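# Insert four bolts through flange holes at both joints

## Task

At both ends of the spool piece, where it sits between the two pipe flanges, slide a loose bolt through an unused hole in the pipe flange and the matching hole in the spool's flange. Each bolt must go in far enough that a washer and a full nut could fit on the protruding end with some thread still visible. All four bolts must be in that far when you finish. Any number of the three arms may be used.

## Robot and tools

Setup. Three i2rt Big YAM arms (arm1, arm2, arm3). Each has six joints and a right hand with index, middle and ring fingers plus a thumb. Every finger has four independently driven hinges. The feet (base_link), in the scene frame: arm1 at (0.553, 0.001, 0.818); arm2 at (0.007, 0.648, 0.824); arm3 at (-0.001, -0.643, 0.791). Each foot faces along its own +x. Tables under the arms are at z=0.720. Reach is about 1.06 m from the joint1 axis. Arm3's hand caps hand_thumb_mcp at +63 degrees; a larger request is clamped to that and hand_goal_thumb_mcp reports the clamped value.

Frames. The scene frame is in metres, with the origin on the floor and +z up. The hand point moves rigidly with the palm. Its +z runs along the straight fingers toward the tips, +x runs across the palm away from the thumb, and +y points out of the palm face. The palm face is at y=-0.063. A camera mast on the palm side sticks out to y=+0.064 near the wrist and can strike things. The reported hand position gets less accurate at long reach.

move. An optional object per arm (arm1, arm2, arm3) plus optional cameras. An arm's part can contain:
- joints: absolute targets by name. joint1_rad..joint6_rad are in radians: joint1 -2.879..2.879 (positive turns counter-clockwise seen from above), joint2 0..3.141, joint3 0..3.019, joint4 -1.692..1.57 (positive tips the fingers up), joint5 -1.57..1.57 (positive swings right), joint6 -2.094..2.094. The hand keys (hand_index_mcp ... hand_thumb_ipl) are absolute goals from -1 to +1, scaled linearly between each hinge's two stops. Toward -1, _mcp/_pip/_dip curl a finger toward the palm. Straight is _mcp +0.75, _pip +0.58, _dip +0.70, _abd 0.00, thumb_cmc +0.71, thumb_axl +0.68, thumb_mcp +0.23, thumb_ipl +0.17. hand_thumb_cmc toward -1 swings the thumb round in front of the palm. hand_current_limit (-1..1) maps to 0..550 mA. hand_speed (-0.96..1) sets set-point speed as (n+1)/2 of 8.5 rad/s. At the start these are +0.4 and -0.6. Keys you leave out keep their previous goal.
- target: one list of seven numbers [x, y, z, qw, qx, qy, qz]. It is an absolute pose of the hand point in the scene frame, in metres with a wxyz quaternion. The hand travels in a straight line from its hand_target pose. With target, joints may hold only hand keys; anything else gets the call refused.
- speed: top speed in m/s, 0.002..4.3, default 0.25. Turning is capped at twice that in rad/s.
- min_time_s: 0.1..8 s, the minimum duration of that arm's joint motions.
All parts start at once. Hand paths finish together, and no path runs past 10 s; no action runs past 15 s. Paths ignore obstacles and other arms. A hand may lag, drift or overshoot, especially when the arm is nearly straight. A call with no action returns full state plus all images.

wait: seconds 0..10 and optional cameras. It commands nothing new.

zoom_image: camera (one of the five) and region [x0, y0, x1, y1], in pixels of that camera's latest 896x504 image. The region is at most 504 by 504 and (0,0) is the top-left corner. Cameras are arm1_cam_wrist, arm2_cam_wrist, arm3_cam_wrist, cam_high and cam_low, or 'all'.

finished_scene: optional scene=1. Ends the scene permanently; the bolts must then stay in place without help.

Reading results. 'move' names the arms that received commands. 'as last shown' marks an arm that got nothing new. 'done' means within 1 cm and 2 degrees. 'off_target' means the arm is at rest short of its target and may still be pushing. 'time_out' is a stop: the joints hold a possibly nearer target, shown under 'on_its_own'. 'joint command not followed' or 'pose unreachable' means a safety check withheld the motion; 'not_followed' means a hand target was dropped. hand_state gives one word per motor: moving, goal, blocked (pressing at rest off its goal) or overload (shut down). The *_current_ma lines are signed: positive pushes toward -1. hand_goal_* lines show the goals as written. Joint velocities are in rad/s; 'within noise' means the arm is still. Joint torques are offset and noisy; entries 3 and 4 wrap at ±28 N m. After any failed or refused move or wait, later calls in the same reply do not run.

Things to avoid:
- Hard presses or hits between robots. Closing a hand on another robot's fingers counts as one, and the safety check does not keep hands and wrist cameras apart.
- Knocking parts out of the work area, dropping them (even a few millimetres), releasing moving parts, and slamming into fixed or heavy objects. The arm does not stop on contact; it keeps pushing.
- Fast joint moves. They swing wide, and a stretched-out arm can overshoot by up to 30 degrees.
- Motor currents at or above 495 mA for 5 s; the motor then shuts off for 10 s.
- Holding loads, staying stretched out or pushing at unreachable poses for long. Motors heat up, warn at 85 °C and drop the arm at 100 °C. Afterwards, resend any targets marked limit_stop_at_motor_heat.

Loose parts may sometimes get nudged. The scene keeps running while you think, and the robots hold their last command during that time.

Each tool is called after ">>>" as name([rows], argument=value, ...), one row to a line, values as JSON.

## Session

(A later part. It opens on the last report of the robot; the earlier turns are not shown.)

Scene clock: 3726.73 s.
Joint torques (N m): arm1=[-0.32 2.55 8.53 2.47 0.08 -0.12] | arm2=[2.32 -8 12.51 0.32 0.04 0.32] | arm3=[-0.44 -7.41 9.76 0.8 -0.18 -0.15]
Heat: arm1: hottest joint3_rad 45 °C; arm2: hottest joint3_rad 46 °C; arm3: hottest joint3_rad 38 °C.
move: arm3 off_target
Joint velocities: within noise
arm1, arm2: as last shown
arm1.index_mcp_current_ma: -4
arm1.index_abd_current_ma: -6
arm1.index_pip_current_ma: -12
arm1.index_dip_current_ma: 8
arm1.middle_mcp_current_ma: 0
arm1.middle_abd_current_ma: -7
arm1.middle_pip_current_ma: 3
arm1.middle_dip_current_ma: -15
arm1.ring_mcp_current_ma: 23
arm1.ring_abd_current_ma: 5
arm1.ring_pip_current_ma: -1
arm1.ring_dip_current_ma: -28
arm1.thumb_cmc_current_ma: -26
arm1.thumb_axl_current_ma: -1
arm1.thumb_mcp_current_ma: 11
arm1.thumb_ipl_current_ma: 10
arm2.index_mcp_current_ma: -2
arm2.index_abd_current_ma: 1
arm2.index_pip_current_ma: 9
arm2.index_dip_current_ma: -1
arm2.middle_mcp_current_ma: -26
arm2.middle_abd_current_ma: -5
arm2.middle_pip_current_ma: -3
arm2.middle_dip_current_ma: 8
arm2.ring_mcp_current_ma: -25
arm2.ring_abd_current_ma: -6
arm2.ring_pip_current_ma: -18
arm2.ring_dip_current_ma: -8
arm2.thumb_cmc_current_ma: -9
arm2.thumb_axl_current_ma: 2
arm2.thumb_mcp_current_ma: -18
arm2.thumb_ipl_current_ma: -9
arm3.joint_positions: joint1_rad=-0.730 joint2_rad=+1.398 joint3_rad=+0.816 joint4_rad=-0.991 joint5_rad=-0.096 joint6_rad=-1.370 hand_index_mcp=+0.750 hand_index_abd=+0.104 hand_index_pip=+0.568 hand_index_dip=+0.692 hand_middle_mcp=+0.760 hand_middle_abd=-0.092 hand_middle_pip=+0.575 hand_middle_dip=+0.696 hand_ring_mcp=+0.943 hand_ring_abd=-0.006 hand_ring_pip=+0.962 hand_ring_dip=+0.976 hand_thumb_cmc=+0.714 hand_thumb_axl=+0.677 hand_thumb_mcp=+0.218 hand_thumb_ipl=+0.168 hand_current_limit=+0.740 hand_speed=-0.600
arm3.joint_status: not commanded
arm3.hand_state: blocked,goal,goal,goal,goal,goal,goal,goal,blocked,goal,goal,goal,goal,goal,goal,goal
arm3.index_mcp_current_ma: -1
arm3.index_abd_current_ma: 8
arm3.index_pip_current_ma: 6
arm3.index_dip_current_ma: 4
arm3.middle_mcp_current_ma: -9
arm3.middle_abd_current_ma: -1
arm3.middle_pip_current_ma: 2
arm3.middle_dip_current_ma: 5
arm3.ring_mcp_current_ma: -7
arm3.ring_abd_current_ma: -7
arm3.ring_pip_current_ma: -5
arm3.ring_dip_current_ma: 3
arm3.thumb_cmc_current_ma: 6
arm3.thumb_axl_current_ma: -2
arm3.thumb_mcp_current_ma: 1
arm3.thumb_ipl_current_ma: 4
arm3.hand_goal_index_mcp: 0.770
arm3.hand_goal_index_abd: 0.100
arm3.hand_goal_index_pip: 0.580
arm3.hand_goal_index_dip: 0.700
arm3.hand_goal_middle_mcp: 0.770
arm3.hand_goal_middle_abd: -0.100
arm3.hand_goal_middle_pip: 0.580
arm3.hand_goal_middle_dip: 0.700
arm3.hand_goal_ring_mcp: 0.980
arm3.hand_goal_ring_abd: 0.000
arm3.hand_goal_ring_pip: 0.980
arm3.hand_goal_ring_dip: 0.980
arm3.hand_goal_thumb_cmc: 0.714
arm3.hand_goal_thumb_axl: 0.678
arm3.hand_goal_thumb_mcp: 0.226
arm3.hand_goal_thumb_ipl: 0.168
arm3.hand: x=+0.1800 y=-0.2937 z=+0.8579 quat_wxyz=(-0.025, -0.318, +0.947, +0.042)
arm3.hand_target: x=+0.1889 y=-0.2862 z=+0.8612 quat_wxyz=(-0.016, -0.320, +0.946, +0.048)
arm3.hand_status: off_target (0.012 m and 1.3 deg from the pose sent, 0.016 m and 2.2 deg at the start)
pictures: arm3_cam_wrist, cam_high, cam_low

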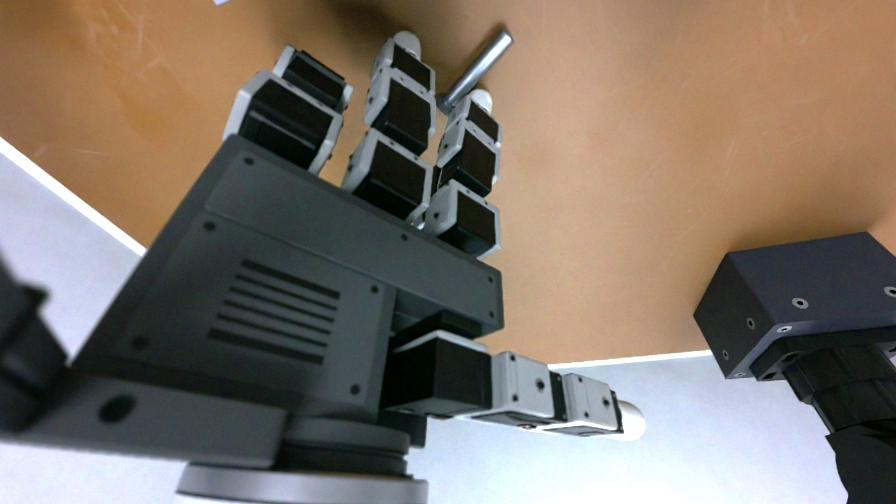

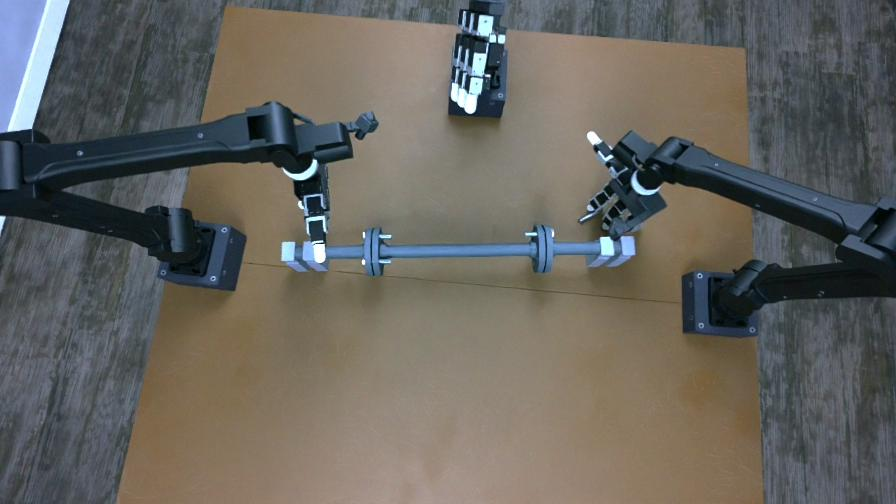

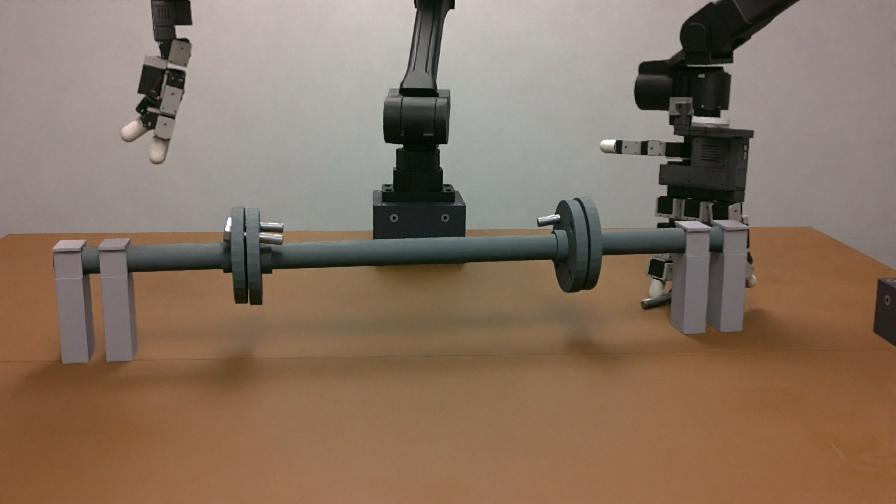

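>>> move(arm3={"target":[0.1906,-0.2867,0.905,-0.016,-0.320,0.946,0.048],"speed":0.08})

>>> move(arm3={"target":[0.1906,-0.2867,0.866,-0.016,-0.320,0.946,0.048],"speed":0.06}, cameras=["cam_low","cam_high","arm3_cam_wrist"])

>>> zoom_image(camera="cam_high", region=[560, 170, 660, 250])

>>> zoom_image(camera="arm3_cam_wrist", region=[370, 0, 530, 130])

>>> zoom_image(camera="cam_low", region=[630, 260, 690, 320])

Scene clock: 3747.50 s.
Joint torques (N m): arm1=[-0.32 2.61 8.51 2.45 0.09 -0.12] | arm2=[2.32 -8 12.52 0.32 0.04 0.31] | arm3=[-0.73 -9.11 11.93 -0.24 -0.18 -0.19]
Heat: arm1: hottest joint3_rad 45 °C; arm2: hottest joint3_rad 47 °C; arm3: hottest joint3_rad 37 °C.
move: arm3 off_target
Joint velocities: within noise
arm1, arm2: as last shown
arm1.index_mcp_current_ma: -15
arm1.index_abd_current_ma: -12
arm1.index_pip_current_ma: 3
arm1.index_dip_current_ma: 3
arm1.middle_mcp_current_ma: -7
arm1.middle_abd_current_ma: -5
arm1.middle_pip_current_ma: -11
arm1.middle_dip_current_ma: -8
arm1.ring_mcp_current_ma: -8
arm1.ring_abd_current_ma: 4
arm1.ring_pip_current_ma: 4
arm1.ring_dip_current_ma: -14
arm1.thumb_cmc_current_ma: -1
arm1.thumb_axl_current_ma: 2
arm1.thumb_mcp_current_ma: 1
arm1.thumb_ipl_current_ma: 5
arm2.index_mcp_current_ma: 6
arm2.index_abd_current_ma: 4
arm2.index_pip_current_ma: 6
arm2.index_dip_current_ma: 0
arm2.middle_mcp_current_ma: -21
arm2.middle_pip_current_ma: -10
arm2.middle_dip_current_ma: 5
arm2.ring_mcp_current_ma: -20
arm2.ring_abd_current_ma: -3
arm2.ring_pip_current_ma: -24
arm2.ring_dip_current_ma: -11
arm2.thumb_cmc_current_ma: -11
arm2.thumb_axl_current_ma: -1
arm2.thumb_mcp_current_ma: -20
arm2.thumb_ipl_current_ma: -2
arm3.joint_positions: joint1_rad=-0.730 joint2_rad=+1.358 joint3_rad=+0.864 joint4_rad=-1.098 joint5_rad=-0.096 joint6_rad=-1.370 hand_index_mcp=+0.755 hand_index_abd=+0.112 hand_index_pip=+0.570 hand_index_dip=+0.692 hand_middle_mcp=+0.760 hand_middle_abd=-0.092 hand_middle_pip=+0.575 hand_middle_dip=+0.696 hand_ring_mcp=+0.943 hand_ring_abd=-0.002 hand_ring_pip=+0.962 hand_ring_dip=+0.976 hand_thumb_cmc=+0.714 hand_thumb_axl=+0.677 hand_thumb_mcp=+0.218 hand_thumb_ipl=+0.168 hand_current_limit=+0.740 hand_speed=-0.600
arm3.joint_status: not commanded
arm3.hand_state: goal,goal,goal,goal,goal,goal,goal,goal,blocked,goal,goal,goal,goal,goal,goal,goal
arm3.index_mcp_current_ma: -3
arm3.index_abd_current_ma: 6
arm3.index_pip_current_ma: 8
arm3.index_dip_current_ma: 5
arm3.middle_mcp_current_ma: -9
arm3.middle_abd_current_ma: 4
arm3.middle_pip_current_ma: 7
arm3.middle_dip_current_ma: 7
arm3.ring_mcp_current_ma: -2
arm3.ring_abd_current_ma: -10
arm3.ring_pip_current_ma: -10
arm3.ring_dip_current_ma: 1
arm3.thumb_cmc_current_ma: 2
arm3.thumb_axl_current_ma: -5
arm3.thumb_mcp_current_ma: 3
arm3.thumb_ipl_current_ma: -2
arm3.hand_goal_index_mcp: 0.770
arm3.hand_goal_index_abd: 0.100
arm3.hand_goal_index_pip: 0.580
arm3.hand_goal_index_dip: 0.700
arm3.hand_goal_middle_mcp: 0.770
arm3.hand_goal_middle_abd: -0.100
arm3.hand_goal_middle_pip: 0.580
arm3.hand_goal_middle_dip: 0.700
arm3.hand_goal_ring_mcp: 0.980
arm3.hand_goal_ring_abd: 0.000
arm3.hand_goal_ring_pip: 0.980
arm3.hand_goal_ring_dip: 0.980
arm3.hand_goal_thumb_cmc: 0.714
arm3.hand_goal_thumb_axl: 0.678
arm3.hand_goal_thumb_mcp: 0.226
arm3.hand_goal_thumb_ipl: 0.168
arm3.hand: x=+0.1781 y=-0.2961 z=+0.8857 quat_wxyz=(-0.034, -0.318, +0.947, +0.037)
arm3.hand_target: x=+0.1902 y=-0.2872 z=+0.9049 quat_wxyz=(-0.016, -0.320, +0.946, +0.048)
arm3.hand_status: off_target (0.025 m and 2.4 deg from the pose sent, 0.049 m and 1.3 deg at the start)
pictures: none

Scene clock: 3748.77 s.
Joint torques (N m): arm1=[-0.38 2.61 8.51 2.45 0.08 -0.12] | arm2=[2.32 -8 12.51 0.32 0.04 0.31] | arm3=[-0.79 -8.06 7.95 0.83 -0.19 -0.19]
Heat: arm1: hottest joint3_rad 45 °C; arm2: hottest joint3_rad 47 °C; arm3: hottest joint3_rad 37 °C.
move: arm3 done
Joint velocities: within noise
arm1, arm2: as last shown
arm1.index_mcp_current_ma: 12
arm1.index_abd_current_ma: -5
arm1.index_pip_current_ma: 9
arm1.index_dip_current_ma: -5
arm1.middle_mcp_current_ma: 7
arm1.middle_abd_current_ma: -1
arm1.middle_pip_current_ma: -17
arm1.middle_dip_current_ma: 0
arm1.ring_mcp_current_ma: 5
arm1.ring_abd_current_ma: 7
arm1.ring_pip_current_ma: -3
arm1.ring_dip_current_ma: 0
arm1.thumb_cmc_current_ma: -7
arm1.thumb_axl_current_ma: 12
arm1.thumb_mcp_current_ma: 0
arm1.thumb_ipl_current_ma: 0
arm2.index_mcp_current_ma: 2
arm2.index_abd_current_ma: 2
arm2.index_pip_current_ma: 4
arm2.index_dip_current_ma: -4
arm2.middle_abd_current_ma: 2
arm2.middle_pip_current_ma: -8
arm2.middle_dip_current_ma: 4
arm2.ring_mcp_current_ma: -15
arm2.ring_abd_current_ma: -7
arm2.ring_dip_current_ma: -8
arm2.thumb_cmc_current_ma: -9
arm2.thumb_axl_current_ma: 3
arm2.thumb_mcp_current_ma: -24
arm2.thumb_ipl_current_ma: -7
arm3.joint_positions: joint1_rad=-0.730 joint2_rad=+1.397 joint3_rad=+0.848 joint4_rad=-1.006 joint5_rad=-0.096 joint6_rad=-1.370 hand_index_mcp=+0.755 hand_index_abd=+0.111 hand_index_pip=+0.570 hand_index_dip=+0.692 hand_middle_mcp=+0.760 hand_middle_abd=-0.092 hand_middle_pip=+0.575 hand_middle_dip=+0.696 hand_ring_mcp=+0.943 hand_ring_abd=-0.002 hand_ring_pip=+0.962 hand_ring_dip=+0.976 hand_thumb_cmc=+0.714 hand_thumb_axl=+0.677 hand_thumb_mcp=+0.218 hand_thumb_ipl=+0.168 hand_current_limit=+0.740 hand_speed=-0.600
arm3.joint_status: not commanded
arm3.hand_state: goal,goal,goal,goal,goal,goal,goal,goal,blocked,goal,goal,goal,goal,goal,goal,goal
arm3.index_mcp_current_ma: -6
arm3.index_abd_current_ma: 2
arm3.index_pip_current_ma: 16
arm3.index_dip_current_ma: 6
arm3.middle_mcp_current_ma: -8
arm3.middle_abd_current_ma: 2
arm3.middle_pip_current_ma: 5
arm3.middle_dip_current_ma: -1
arm3.ring_mcp_current_ma: -4
arm3.ring_abd_current_ma: -7
arm3.ring_pip_current_ma: -9
arm3.ring_dip_current_ma: 0
arm3.thumb_cmc_current_ma: 8
arm3.thumb_axl_current_ma: -2
arm3.thumb_mcp_current_ma: 7
arm3.thumb_ipl_current_ma: 7
arm3.hand_goal_index_mcp: 0.770
arm3.hand_goal_index_abd: 0.100
arm3.hand_goal_index_pip: 0.580
arm3.hand_goal_index_dip: 0.700
arm3.hand_goal_middle_mcp: 0.770
arm3.hand_goal_middle_abd: -0.100
arm3.hand_goal_middle_pip: 0.580
arm3.hand_goal_middle_dip: 0.700
arm3.hand_goal_ring_mcp: 0.980
arm3.hand_goal_ring_abd: 0.000
arm3.hand_goal_ring_pip: 0.980
arm3.hand_goal_ring_dip: 0.980
arm3.hand_goal_thumb_cmc: 0.714
arm3.hand_goal_thumb_axl: 0.678
arm3.hand_goal_thumb_mcp: 0.226
arm3.hand_goal_thumb_ipl: 0.168
arm3.hand: x=+0.1869 y=-0.2859 z=+0.8690 quat_wxyz=(-0.018, -0.319, +0.947, +0.047)
arm3.hand_target: x=+0.1905 y=-0.2868 z=+0.8660 quat_wxyz=(-0.016, -0.320, +0.946, +0.048)
arm3.hand_status: done (0.005 m and 0.3 deg from the pose sent, 0.025 m and 2.4 deg at the start)
pictures: arm3_cam_wrist, cam_high, cam_low

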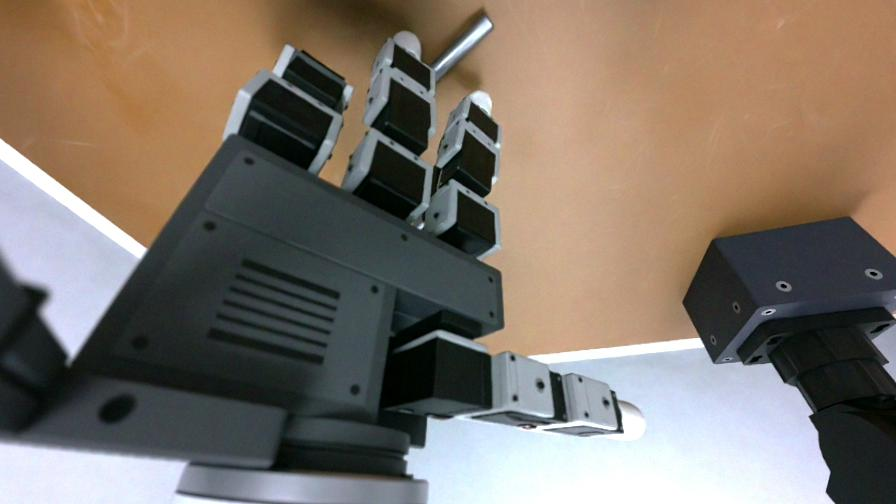

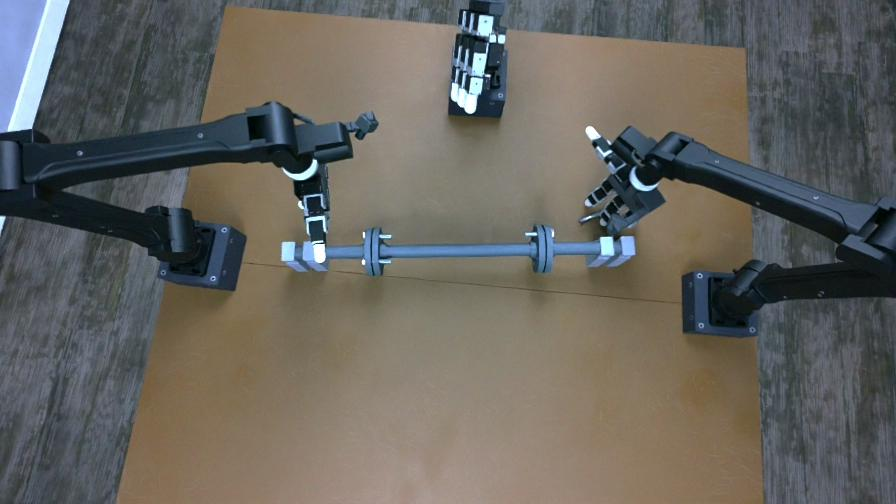

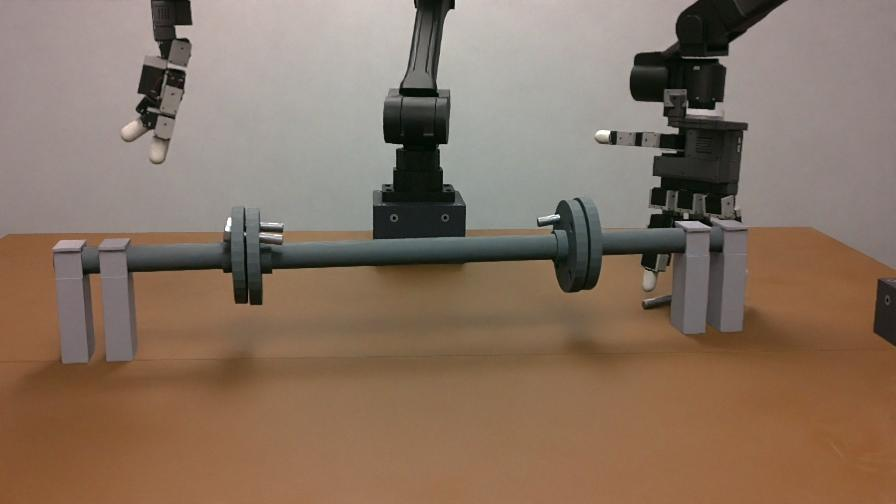

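Scaled by 5.040.

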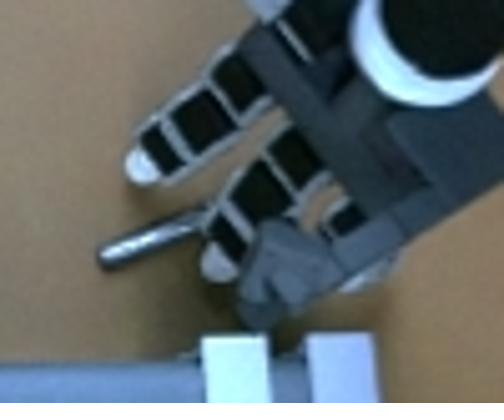

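Scaled by 3.150.

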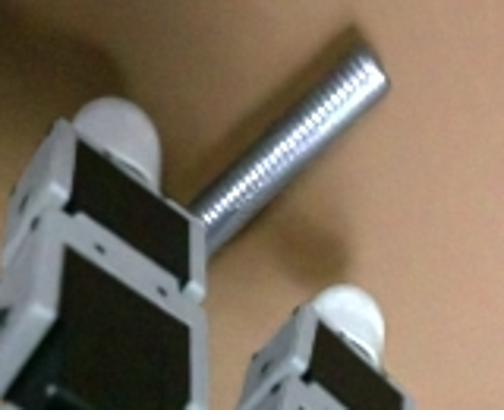

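Scaled by 8.400.

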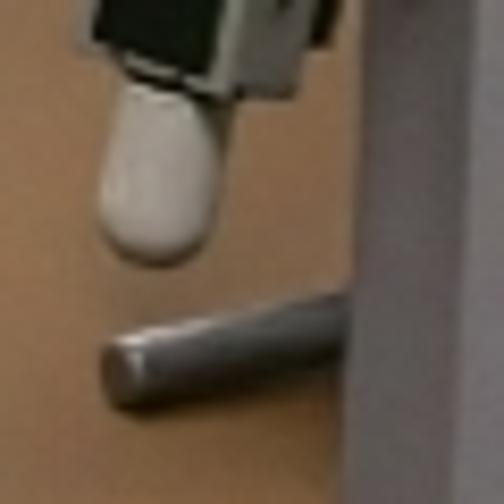

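>>> move(arm3={"target":[0.1978,-0.2862,0.860,-0.0133,-0.2668,0.9625,0.0488],"speed":0.04}, cameras=["cam_low","cam_high","arm3_cam_wrist"])

>>> zoom_image(camera="cam_high", region=[560, 170, 660, 250])

>>> zoom_image(camera="arm3_cam_wrist", region=[370, 0, 530, 130])

>>> zoom_image(camera="cam_low", region=[630, 260, 690, 320])

Scene clock: 3770.67 s.
Joint torques (N m): arm1=[-0.38 2.55 8.54 2.45 0.08 -0.12] | arm2=[2.26 -8 12.51 0.31 0.04 0.32] | arm3=[-0.73 -8.47 7.65 0.84 -0.08 0.05]
Heat: arm1: hottest joint3_rad 45 °C; arm2: hottest joint3_rad 47 °C; arm3: hottest joint3_rad 36 °C.
move: arm3 done
Joint velocities: within noise
arm1, arm2: as last shown
arm1.index_mcp_current_ma: -3
arm1.index_abd_current_ma: -20
arm1.index_pip_current_ma: -2
arm1.index_dip_current_ma: 17
arm1.middle_mcp_current_ma: 11
arm1.middle_abd_current_ma: -6
arm1.middle_pip_current_ma: -3
arm1.middle_dip_current_ma: -2
arm1.ring_mcp_current_ma: 6
arm1.ring_abd_current_ma: 1
arm1.ring_pip_current_ma: 10
arm1.ring_dip_current_ma: -1
arm1.thumb_cmc_current_ma: 11
arm1.thumb_axl_current_ma: 10
arm1.thumb_mcp_current_ma: 7
arm1.thumb_ipl_current_ma: 1
arm2.index_abd_current_ma: 4
arm2.index_pip_current_ma: 9
arm2.index_dip_current_ma: -8
arm2.middle_abd_current_ma: -1
arm2.middle_dip_current_ma: 2
arm2.ring_mcp_current_ma: -19
arm2.ring_abd_current_ma: -14
arm2.ring_pip_current_ma: -28
arm2.ring_dip_current_ma: -1
arm2.thumb_cmc_current_ma: -13
arm2.thumb_axl_current_ma: -2
arm2.thumb_mcp_current_ma: -21
arm2.thumb_ipl_current_ma: -4
arm3.joint_positions: joint1_rad=-0.730 joint2_rad=+1.397 joint3_rad=+0.826 joint4_rad=-0.977 joint5_rad=-0.095 joint6_rad=-1.282 hand_index_mcp=+0.755 hand_index_abd=+0.111 hand_index_pip=+0.570 hand_index_dip=+0.692 hand_middle_mcp=+0.760 hand_middle_abd=-0.092 hand_middle_pip=+0.575 hand_middle_dip=+0.696 hand_ring_mcp=+0.943 hand_ring_abd=-0.002 hand_ring_pip=+0.962 hand_ring_dip=+0.976 hand_thumb_cmc=+0.714 hand_thumb_axl=+0.677 hand_thumb_mcp=+0.218 hand_thumb_ipl=+0.168 hand_current_limit=+0.740 hand_speed=-0.600
arm3.joint_status: not commanded
arm3.hand_state: goal,goal,goal,goal,goal,goal,goal,goal,blocked,goal,goal,goal,goal,goal,goal,goal
arm3.index_mcp_current_ma: 4
arm3.index_abd_current_ma: 1
arm3.index_pip_current_ma: 9
arm3.index_dip_current_ma: 5
arm3.middle_mcp_current_ma: -5
arm3.middle_abd_current_ma: 3
arm3.middle_pip_current_ma: 10
arm3.middle_dip_current_ma: 3
arm3.ring_mcp_current_ma: -7
arm3.ring_abd_current_ma: -15
arm3.ring_pip_current_ma: -4
arm3.ring_dip_current_ma: 2
arm3.thumb_cmc_current_ma: 5
arm3.thumb_axl_current_ma: -9
arm3.thumb_mcp_current_ma: 5
arm3.thumb_ipl_current_ma: 6
arm3.hand_goal_index_mcp: 0.770
arm3.hand_goal_index_abd: 0.100
arm3.hand_goal_index_pip: 0.580
arm3.hand_goal_index_dip: 0.700
arm3.hand_goal_middle_mcp: 0.770
arm3.hand_goal_middle_abd: -0.100
arm3.hand_goal_middle_pip: 0.580
arm3.hand_goal_middle_dip: 0.700
arm3.hand_goal_ring_mcp: 0.980
arm3.hand_goal_ring_abd: 0.000
arm3.hand_goal_ring_pip: 0.980
arm3.hand_goal_ring_dip: 0.980
arm3.hand_goal_thumb_cmc: 0.714
arm3.hand_goal_thumb_axl: 0.678
arm3.hand_goal_thumb_mcp: 0.226
arm3.hand_goal_thumb_ipl: 0.168
arm3.hand: x=+0.1924 y=-0.2854 z=+0.8620 quat_wxyz=(-0.017, -0.277, +0.959, +0.048)
arm3.hand_target: x=+0.1977 y=-0.2864 z=+0.8600 quat_wxyz=(-0.013, -0.267, +0.962, +0.049)
arm3.hand_status: done (0.006 m and 1.3 deg from the pose sent, 0.014 m and 6.3 deg at the start)
pictures: arm3_cam_wrist, cam_high, cam_low

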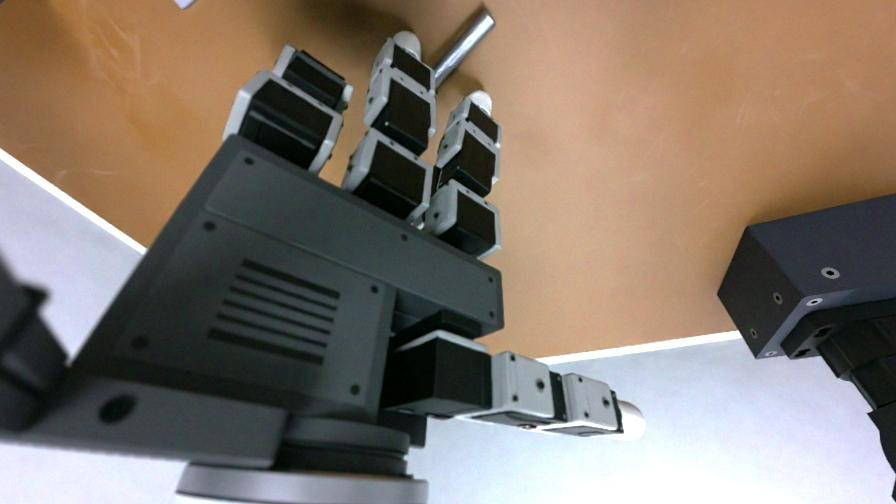

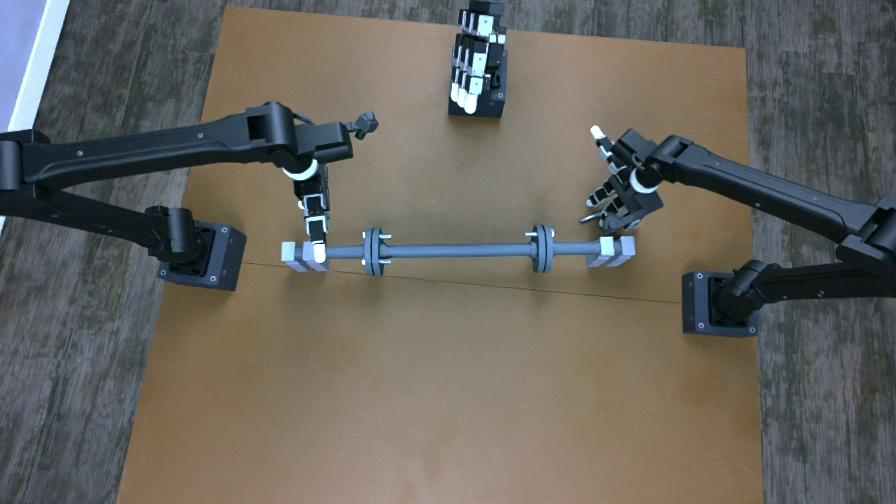

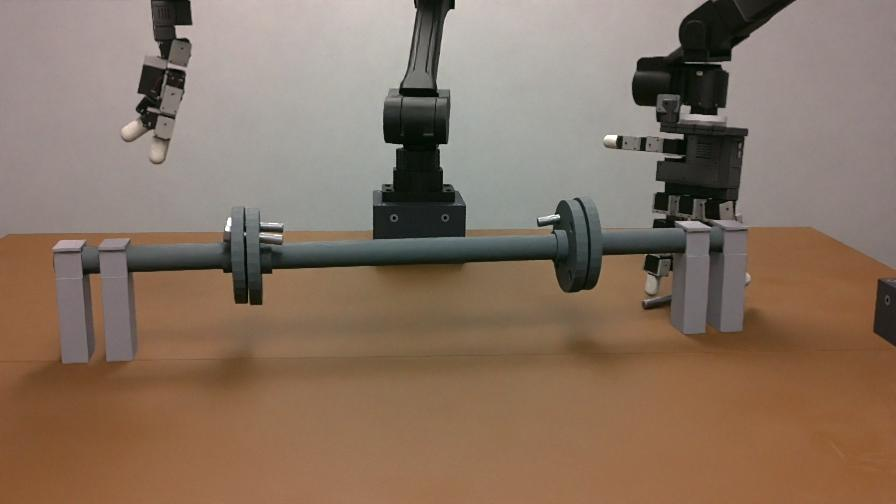

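Scaled by 5.040.

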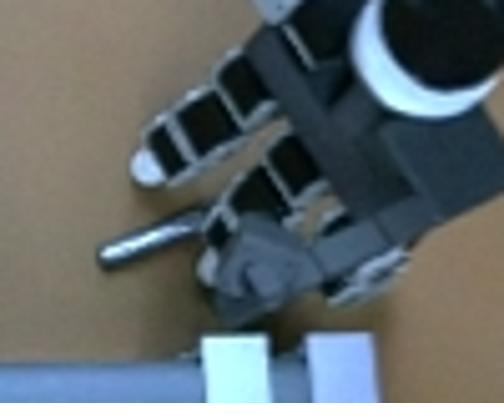

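Scaled by 3.150.

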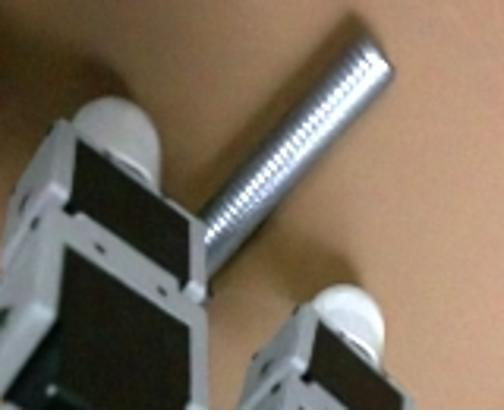

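Scaled by 8.400.

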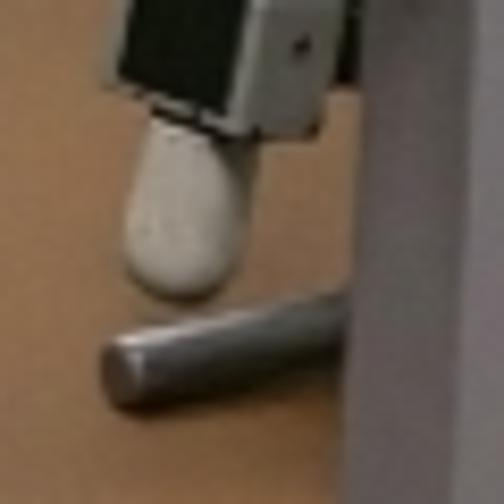

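>>> move(arm3={"target":[0.1983,-0.2868,0.8555,-0.0133,-0.2668,0.9625,0.0488],"speed":0.03}, cameras=["cam_low"])

>>> zoom_image(camera="cam_low", region=[630, 260, 690, 320])

Scene clock: 3789.27 s.
Joint torques (N m): arm1=[-0.32 2.55 8.51 2.45 0.08 -0.12] | arm2=[2.26 -8 12.51 0.31 0.04 0.31] | arm3=[-0.79 -7.82 7.68 0.87 -0.08 0.01]
Heat: arm1: hottest joint3_rad 45 °C; arm2: hottest joint3_rad 47 °C; arm3: hottest joint3_rad 35 °C.
move: arm3 done
Joint velocities: within noise
arm1.joint_positions: joint1_rad=-0.143 joint2_rad=+0.611 joint3_rad=+1.333 joint4_rad=-1.370 joint5_rad=-0.068 joint6_rad=+1.161 hand_index_mcp=+0.753 hand_index_abd=+0.000 hand_index_pip=+0.577 hand_index_dip=+0.696 hand_middle_mcp=+0.753 hand_middle_abd=+0.000 hand_middle_pip=+0.577 hand_middle_dip=+0.696 hand_ring_mcp=+0.754 hand_ring_abd=+0.000 hand_ring_pip=+0.577 hand_ring_dip=+0.696 hand_thumb_cmc=+0.714 hand_thumb_axl=+0.677 hand_thumb_mcp=+0.225 hand_thumb_ipl=+0.168 hand_current_limit=+0.400 hand_speed=-0.600
arm1.joint_status: not commanded
arm1.hand_state: goal,goal,goal,goal,goal,goal,goal,goal,goal,goal,goal,goal,goal,goal,goal,goal
arm1.index_mcp_current_ma: 3
arm1.index_abd_current_ma: -7
arm1.index_pip_current_ma: -2
arm1.index_dip_current_ma: 10
arm1.middle_mcp_current_ma: -6
arm1.middle_abd_current_ma: -12
arm1.middle_pip_current_ma: 0
arm1.middle_dip_current_ma: -2
arm1.ring_mcp_current_ma: 13
arm1.ring_abd_current_ma: 26
arm1.ring_pip_current_ma: 12
arm1.ring_dip_current_ma: 0
arm1.thumb_cmc_current_ma: -4
arm1.thumb_axl_current_ma: 2
arm1.thumb_mcp_current_ma: 4
arm1.thumb_ipl_current_ma: -5
arm1.hand_goal_index_mcp: 0.754
arm1.hand_goal_index_abd: 0.000
arm1.hand_goal_index_pip: 0.576
arm1.hand_goal_index_dip: 0.696
arm1.hand_goal_middle_mcp: 0.754
arm1.hand_goal_middle_abd: 0.000
arm1.hand_goal_middle_pip: 0.576
arm1.hand_goal_middle_dip: 0.696
arm1.hand_goal_ring_mcp: 0.754
arm1.hand_goal_ring_abd: 0.000
arm1.hand_goal_ring_pip: 0.576
arm1.hand_goal_ring_dip: 0.696
arm1.hand_goal_thumb_cmc: 0.714
arm1.hand_goal_thumb_axl: 0.678
arm1.hand_goal_thumb_mcp: 0.226
arm1.hand_goal_thumb_ipl: 0.168
arm1.hand: x=+0.3141 y=+0.0975 z=+1.3322 quat_wxyz=(+0.435, +0.150, -0.883, -0.092)
arm1.hand_target: x=+0.3163 y=+0.0987 z=+1.3429 quat_wxyz=(+0.445, +0.147, -0.878, -0.096)
arm1.hand_status: not commanded
arm2: as last shown
arm2.index_mcp_current_ma: 3
arm2.index_abd_current_ma: 5
arm2.index_pip_current_ma: 7
arm2.index_dip_current_ma: -1
arm2.middle_mcp_current_ma: -27
arm2.middle_abd_current_ma: -3
arm2.middle_pip_current_ma: -10
arm2.middle_dip_current_ma: 0
arm2.ring_mcp_current_ma: -13
arm2.ring_abd_current_ma: -10
arm2.ring_pip_current_ma: -23
arm2.ring_dip_current_ma: -5
arm2.thumb_cmc_current_ma: -11
arm2.thumb_mcp_current_ma: -23
arm2.thumb_ipl_current_ma: -7
arm3.joint_positions: joint1_rad=-0.731 joint2_rad=+1.397 joint3_rad=+0.819 joint4_rad=-0.963 joint5_rad=-0.095 joint6_rad=-1.282 hand_index_mcp=+0.755 hand_index_abd=+0.111 hand_index_pip=+0.570 hand_index_dip=+0.692 hand_middle_mcp=+0.760 hand_middle_abd=-0.092 hand_middle_pip=+0.575 hand_middle_dip=+0.696 hand_ring_mcp=+0.943 hand_ring_abd=-0.002 hand_ring_pip=+0.962 hand_ring_dip=+0.976 hand_thumb_cmc=+0.714 hand_thumb_axl=+0.677 hand_thumb_mcp=+0.218 hand_thumb_ipl=+0.168 hand_current_limit=+0.740 hand_speed=-0.600
arm3.joint_status: not commanded
arm3.hand_state: goal,goal,goal,goal,goal,goal,goal,goal,blocked,goal,goal,goal,goal,goal,goal,goal
arm3.index_mcp_current_ma: -1
arm3.index_abd_current_ma: 4
arm3.index_pip_current_ma: 10
arm3.index_dip_current_ma: 5
arm3.middle_mcp_current_ma: -14
arm3.middle_abd_current_ma: 1
arm3.middle_pip_current_ma: 7
arm3.middle_dip_current_ma: 3
arm3.ring_mcp_current_ma: -1
arm3.ring_abd_current_ma: -11
arm3.ring_pip_current_ma: -7
arm3.ring_dip_current_ma: 3
arm3.thumb_cmc_current_ma: -1
arm3.thumb_axl_current_ma: -5
arm3.thumb_mcp_current_ma: 4
arm3.thumb_ipl_current_ma: 1
arm3.hand_goal_index_mcp: 0.770
arm3.hand_goal_index_abd: 0.100
arm3.hand_goal_index_pip: 0.580
arm3.hand_goal_index_dip: 0.700
arm3.hand_goal_middle_mcp: 0.770
arm3.hand_goal_middle_abd: -0.100
arm3.hand_goal_middle_pip: 0.580
arm3.hand_goal_middle_dip: 0.700
arm3.hand_goal_ring_mcp: 0.980
arm3.hand_goal_ring_abd: 0.000
arm3.hand_goal_ring_pip: 0.980
arm3.hand_goal_ring_dip: 0.980
arm3.hand_goal_thumb_cmc: 0.714
arm3.hand_goal_thumb_axl: 0.678
arm3.hand_goal_thumb_mcp: 0.226
arm3.hand_goal_thumb_ipl: 0.168
arm3.hand: x=+0.1929 y=-0.2855 z=+0.8601 quat_wxyz=(-0.014, -0.277, +0.960, +0.050)
arm3.hand_target: x=+0.1982 y=-0.2869 z=+0.8556 quat_wxyz=(-0.013, -0.267, +0.962, +0.049)
arm3.hand_status: done (0.007 m and 1.2 deg from the pose sent, 0.009 m and 1.3 deg at the start)

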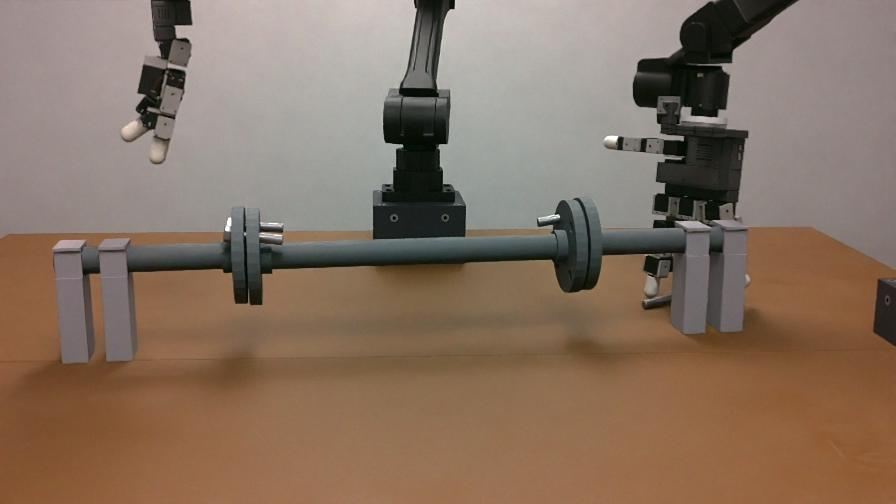

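Scaled by 8.400.

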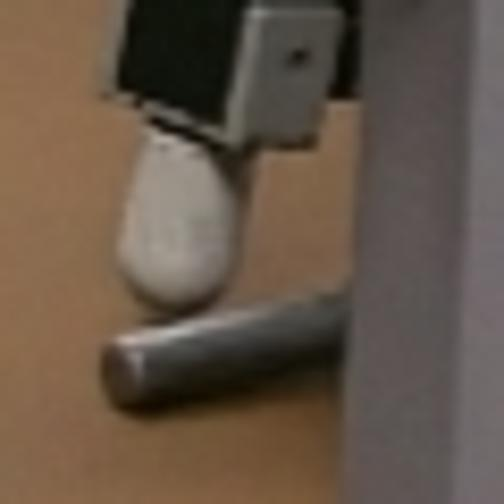

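>>> move(arm3={"target":[0.1987,-0.2870,0.8520,-0.0133,-0.2668,0.9625,0.0488],"speed":0.03}, cameras=["cam_low"])

>>> zoom_image(camera="cam_low", region=[630, 260, 690, 320])

Scene clock: 3808.37 s.
Joint torques (N m): arm1=[-0.38 2.55 8.53 2.47 0.09 -0.11] | arm2=[2.26 -7.94 12.51 0.32 0.04 0.31] | arm3=[-0.79 -7.65 7.58 0.84 -0.08 0.01]
Heat: arm1: hottest joint3_rad 45 °C; arm2: hottest joint3_rad 47 °C; arm3: hottest joint3_rad 36 °C.
move: arm3 done
Joint velocities: within noise
arm1, arm2: as last shown
arm1.index_mcp_current_ma: -9
arm1.index_abd_current_ma: -3
arm1.index_pip_current_ma: -8
arm1.index_dip_current_ma: 4
arm1.middle_mcp_current_ma: 1
arm1.middle_abd_current_ma: -8
arm1.middle_pip_current_ma: -5
arm1.middle_dip_current_ma: -13
arm1.ring_mcp_current_ma: 9
arm1.ring_abd_current_ma: 14
arm1.ring_pip_current_ma: 5
arm1.ring_dip_current_ma: -6
arm1.thumb_cmc_current_ma: 12
arm1.thumb_axl_current_ma: 0
arm1.thumb_mcp_current_ma: 11
arm1.thumb_ipl_current_ma: 14
arm2.index_abd_current_ma: 1
arm2.index_pip_current_ma: 12
arm2.index_dip_current_ma: -5
arm2.middle_pip_current_ma: -9
arm2.middle_dip_current_ma: 9
arm2.ring_mcp_current_ma: -23
arm2.ring_abd_current_ma: -6
arm2.ring_pip_current_ma: -20
arm2.ring_dip_current_ma: -8
arm2.thumb_cmc_current_ma: -8
arm2.thumb_axl_current_ma: -5
arm2.thumb_mcp_current_ma: -17
arm2.thumb_ipl_current_ma: 1
arm3.joint_positions: joint1_rad=-0.733 joint2_rad=+1.401 joint3_rad=+0.815 joint4_rad=-0.951 joint5_rad=-0.095 joint6_rad=-1.282 hand_index_mcp=+0.755 hand_index_abd=+0.111 hand_index_pip=+0.570 hand_index_dip=+0.692 hand_middle_mcp=+0.760 hand_middle_abd=-0.092 hand_middle_pip=+0.575 hand_middle_dip=+0.696 hand_ring_mcp=+0.943 hand_ring_abd=-0.002 hand_ring_pip=+0.962 hand_ring_dip=+0.976 hand_thumb_cmc=+0.714 hand_thumb_axl=+0.677 hand_thumb_mcp=+0.218 hand_thumb_ipl=+0.168 hand_current_limit=+0.740 hand_speed=-0.600
arm3.joint_status: not commanded
arm3.hand_state: goal,goal,goal,goal,goal,goal,goal,goal,blocked,goal,goal,goal,goal,goal,goal,goal
arm3.index_mcp_current_ma: -1
arm3.index_abd_current_ma: 6
arm3.index_pip_current_ma: 11
arm3.index_dip_current_ma: 4
arm3.middle_mcp_current_ma: -14
arm3.middle_abd_current_ma: 4
arm3.middle_pip_current_ma: 2
arm3.middle_dip_current_ma: 2
arm3.ring_mcp_current_ma: -6
arm3.ring_abd_current_ma: -11
arm3.ring_pip_current_ma: -6
arm3.ring_dip_current_ma: 4
arm3.thumb_cmc_current_ma: 5
arm3.thumb_axl_current_ma: 0
arm3.thumb_mcp_current_ma: 7
arm3.thumb_ipl_current_ma: 4
arm3.hand_goal_index_mcp: 0.770
arm3.hand_goal_index_abd: 0.100
arm3.hand_goal_index_pip: 0.580
arm3.hand_goal_index_dip: 0.700
arm3.hand_goal_middle_mcp: 0.770
arm3.hand_goal_middle_abd: -0.100
arm3.hand_goal_middle_pip: 0.580
arm3.hand_goal_middle_dip: 0.700
arm3.hand_goal_ring_mcp: 0.980
arm3.hand_goal_ring_abd: 0.000
arm3.hand_goal_ring_pip: 0.980
arm3.hand_goal_ring_dip: 0.980
arm3.hand_goal_thumb_cmc: 0.714
arm3.hand_goal_thumb_axl: 0.678
arm3.hand_goal_thumb_mcp: 0.226
arm3.hand_goal_thumb_ipl: 0.168
arm3.hand: x=+0.1939 y=-0.2851 z=+0.8579 quat_wxyz=(-0.012, -0.276, +0.960, +0.051)
arm3.hand_target: x=+0.1986 y=-0.2871 z=+0.8521 quat_wxyz=(-0.013, -0.267, +0.962, +0.049)
arm3.hand_status: done (0.008 m and 1.1 deg from the pose sent, 0.010 m and 1.2 deg at the start)

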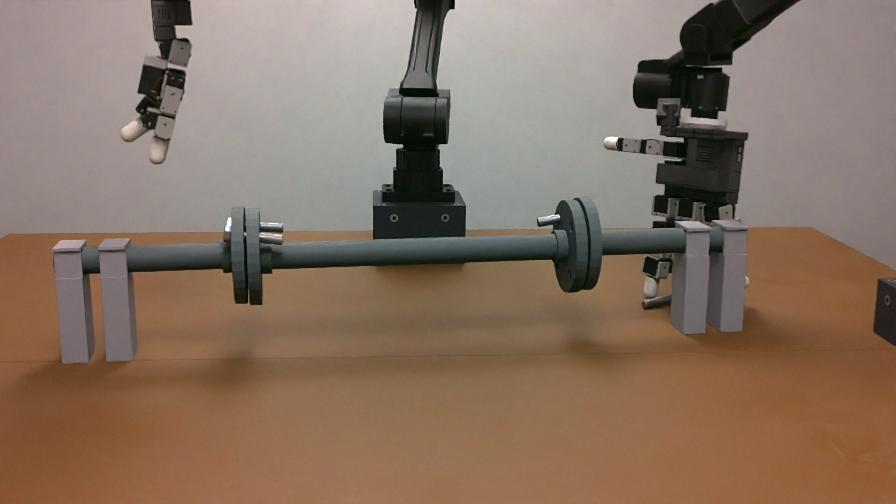

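Scaled by 8.400.

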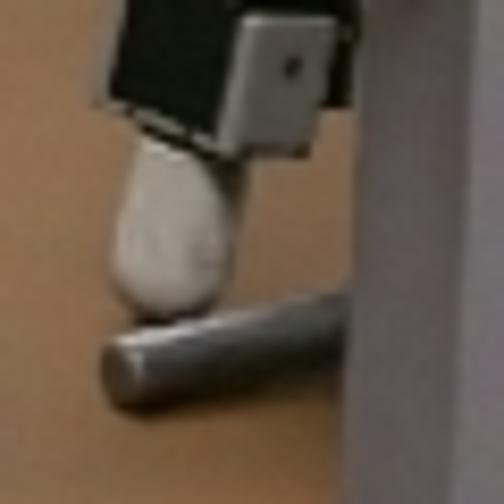

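>>> move(arm3={"joints":{"hand_index_abd":-0.3,"hand_middle_abd":0.3,"hand_speed":-0.8}}, cameras=["cam_low","cam_high","arm3_cam_wrist"])

>>> zoom_image(camera="cam_high", region=[560, 170, 660, 250])

>>> zoom_image(camera="arm3_cam_wrist", region=[370, 0, 530, 130])

>>> zoom_image(camera="cam_low", region=[630, 260, 690, 320])

Scene clock: 3818.63 s.
Joint torques (N m): arm1=[-0.38 2.61 8.53 2.47 0.08 -0.12] | arm2=[2.32 -7.94 12.51 0.32 0.04 0.31] | arm3=[-0.79 -7.65 7.61 0.62 -0.09 0]
Heat: arm1: hottest joint3_rad 45 °C; arm2: hottest joint3_rad 47 °C; arm3: hottest joint3_rad 35 °C.
move: arm3 off_target
Joint velocities: within noise
arm1: as last shown
arm1.index_mcp_current_ma: 4
arm1.index_abd_current_ma: 5
arm1.index_pip_current_ma: 1
arm1.index_dip_current_ma: -8
arm1.middle_mcp_current_ma: 8
arm1.middle_abd_current_ma: 11
arm1.middle_pip_current_ma: -9
arm1.middle_dip_current_ma: 8
arm1.ring_mcp_current_ma: -6
arm1.ring_abd_current_ma: 2
arm1.ring_pip_current_ma: 4
arm1.ring_dip_current_ma: -18
arm1.thumb_cmc_current_ma: -3
arm1.thumb_axl_current_ma: 11
arm1.thumb_ipl_current_ma: -14
arm2.joint_positions: joint1_rad=+0.328 joint2_rad=+1.291 joint3_rad=+1.217 joint4_rad=-1.464 joint5_rad=-0.001 joint6_rad=+0.078 hand_index_mcp=+0.992 hand_index_abd=-0.022 hand_index_pip=+0.591 hand_index_dip=+0.708 hand_middle_mcp=+0.948 hand_middle_abd=-0.018 hand_middle_pip=+0.958 hand_middle_dip=+0.970 hand_ring_mcp=+0.933 hand_ring_abd=-0.008 hand_ring_pip=+0.944 hand_ring_dip=+0.970 hand_thumb_cmc=+0.706 hand_thumb_axl=+0.676 hand_thumb_mcp=+0.204 hand_thumb_ipl=+0.173 hand_current_limit=+0.740 hand_speed=-0.600
arm2.joint_status: not commanded
arm2.hand_state: goal,blocked,goal,goal,blocked,goal,blocked,goal,blocked,goal,blocked,goal,goal,goal,blocked,goal
arm2.index_mcp_current_ma: 3
arm2.index_abd_current_ma: 3
arm2.index_pip_current_ma: 13
arm2.index_dip_current_ma: -2
arm2.middle_mcp_current_ma: -31
arm2.middle_abd_current_ma: 2
arm2.middle_pip_current_ma: -12
arm2.middle_dip_current_ma: 3
arm2.ring_mcp_current_ma: -20
arm2.ring_abd_current_ma: -5
arm2.ring_pip_current_ma: -16
arm2.ring_dip_current_ma: -2
arm2.thumb_cmc_current_ma: -13
arm2.thumb_axl_current_ma: 0
arm2.thumb_mcp_current_ma: -16
arm2.thumb_ipl_current_ma: -4
arm2.hand_goal_index_mcp: 1.000
arm2.hand_goal_index_abd: 0.000
arm2.hand_goal_index_pip: 0.580
arm2.hand_goal_index_dip: 0.700
arm2.hand_goal_middle_mcp: 0.980
arm2.hand_goal_middle_abd: 0.000
arm2.hand_goal_middle_pip: 0.980
arm2.hand_goal_middle_dip: 0.980
arm2.hand_goal_ring_mcp: 0.980
arm2.hand_goal_ring_abd: 0.000
arm2.hand_goal_ring_pip: 0.980
arm2.hand_goal_ring_dip: 0.980
arm2.hand_goal_thumb_cmc: 0.714
arm2.hand_goal_thumb_axl: 0.678
arm2.hand_goal_thumb_mcp: 0.226
arm2.hand_goal_thumb_ipl: 0.168
arm2.hand: x=+0.1140 y=+0.2066 z=+1.0673 quat_wxyz=(+0.020, +0.994, +0.111, +0.002)
arm2.hand_target: x=+0.1178 y=+0.2006 z=+1.0899 quat_wxyz=(+0.040, +0.994, +0.106, +0.005)
arm2.hand_status: not commanded
arm3.joint_positions: joint1_rad=-0.733 joint2_rad=+1.401 joint3_rad=+0.815 joint4_rad=-0.945 joint5_rad=-0.095 joint6_rad=-1.282 hand_index_mcp=+0.753 hand_index_abd=-0.014 hand_index_pip=+0.569 hand_index_dip=+0.691 hand_middle_mcp=+0.760 hand_middle_abd=+0.136 hand_middle_pip=+0.574 hand_middle_dip=+0.696 hand_ring_mcp=+0.943 hand_ring_abd=-0.002 hand_ring_pip=+0.962 hand_ring_dip=+0.976 hand_thumb_cmc=+0.714 hand_thumb_axl=+0.677 hand_thumb_mcp=+0.218 hand_thumb_ipl=+0.168 hand_current_limit=+0.740 hand_speed=-0.800
arm3.joint_status: hand_index_abd off_target (ended at -0.014, target -0.300); hand_middle_abd off_target (ended at +0.136, target +0.300); the others done
arm3.hand_state: goal,blocked,goal,goal,goal,blocked,goal,goal,blocked,goal,goal,goal,goal,goal,goal,goal
arm3.index_mcp_current_ma: 0
arm3.index_abd_current_ma: 64
arm3.index_pip_current_ma: 12
arm3.index_dip_current_ma: 3
arm3.middle_mcp_current_ma: -8
arm3.middle_abd_current_ma: -21
arm3.middle_pip_current_ma: 6
arm3.middle_dip_current_ma: 0
arm3.ring_mcp_current_ma: -5
arm3.ring_abd_current_ma: -6
arm3.ring_pip_current_ma: -7
arm3.ring_dip_current_ma: 4
arm3.thumb_cmc_current_ma: -1
arm3.thumb_axl_current_ma: -8
arm3.thumb_mcp_current_ma: 3
arm3.thumb_ipl_current_ma: 5
arm3.hand_goal_index_mcp: 0.770
arm3.hand_goal_index_abd: -0.300
arm3.hand_goal_index_pip: 0.580
arm3.hand_goal_index_dip: 0.700
arm3.hand_goal_middle_mcp: 0.770
arm3.hand_goal_middle_abd: 0.300
arm3.hand_goal_middle_pip: 0.580
arm3.hand_goal_middle_dip: 0.700
arm3.hand_goal_ring_mcp: 0.980
arm3.hand_goal_ring_abd: 0.000
arm3.hand_goal_ring_pip: 0.980
arm3.hand_goal_ring_dip: 0.980
arm3.hand_goal_thumb_cmc: 0.714
arm3.hand_goal_thumb_axl: 0.678
arm3.hand_goal_thumb_mcp: 0.226
arm3.hand_goal_thumb_ipl: 0.168
arm3.hand: x=+0.1950 y=-0.2841 z=+0.8582 quat_wxyz=(-0.010, -0.276, +0.960, +0.052)
arm3.hand_target: x=+0.1986 y=-0.2871 z=+0.8521 quat_wxyz=(-0.013, -0.267, +0.962, +0.049)
arm3.hand_status: not commanded
pictures: arm3_cam_wrist, cam_high, cam_low

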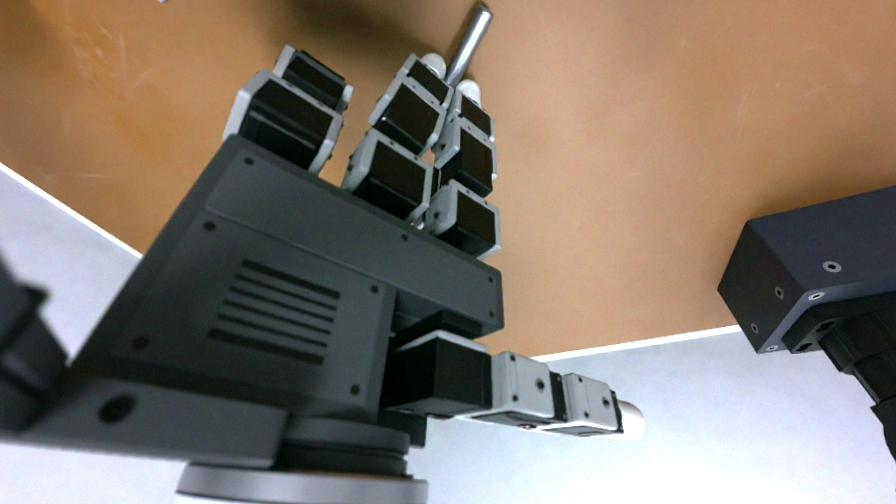

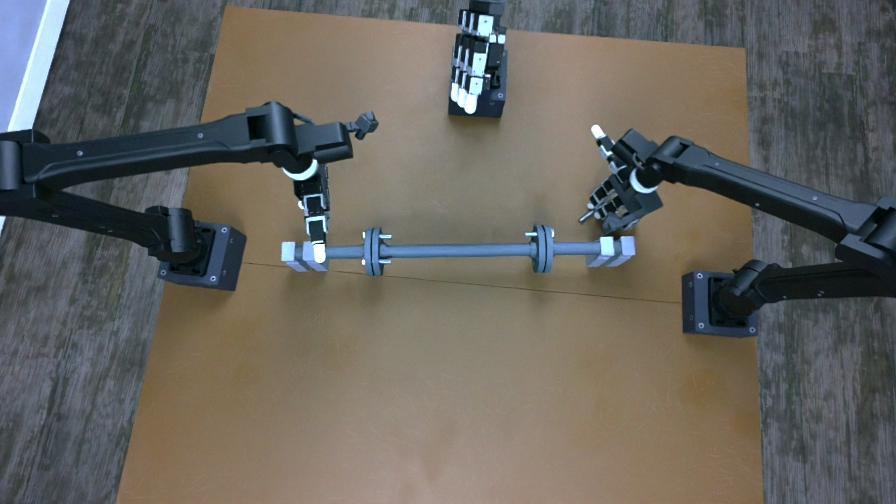

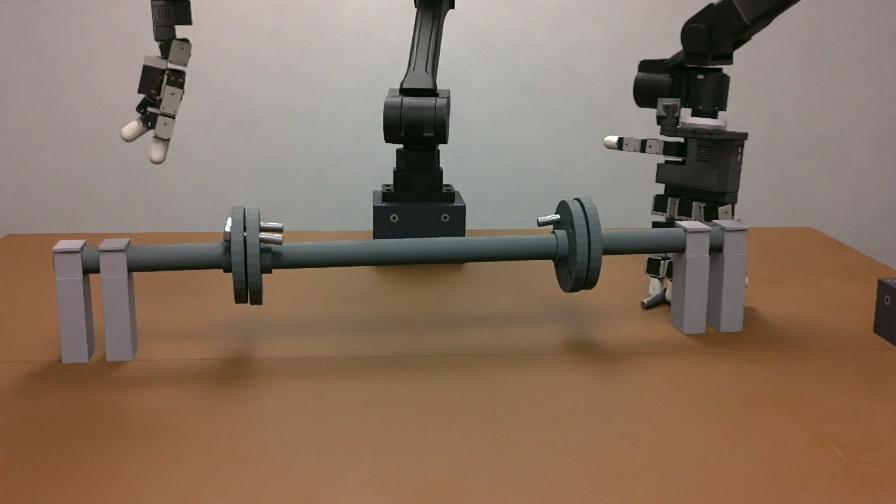

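Scaled by 5.040.

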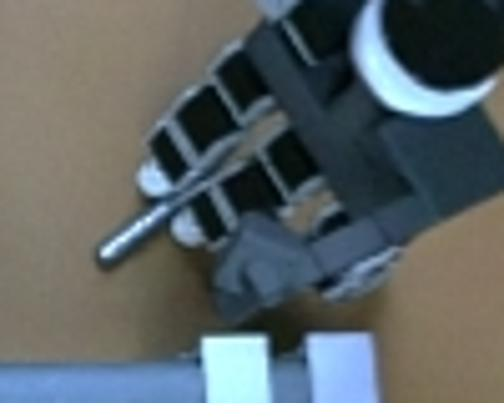

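Scaled by 3.150.

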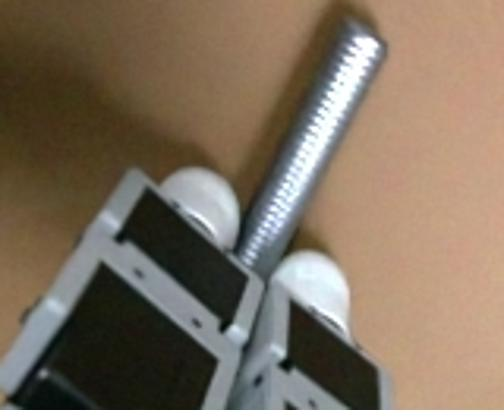

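Scaled by 8.400.

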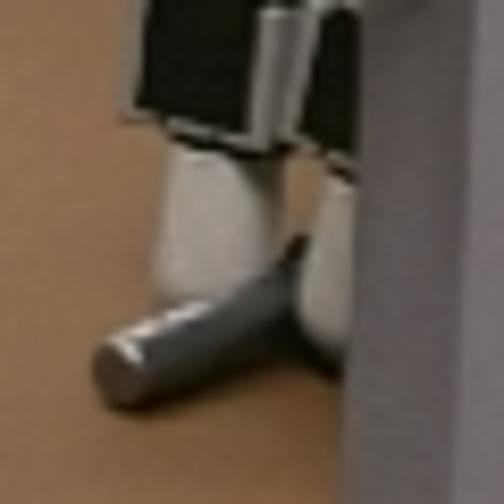

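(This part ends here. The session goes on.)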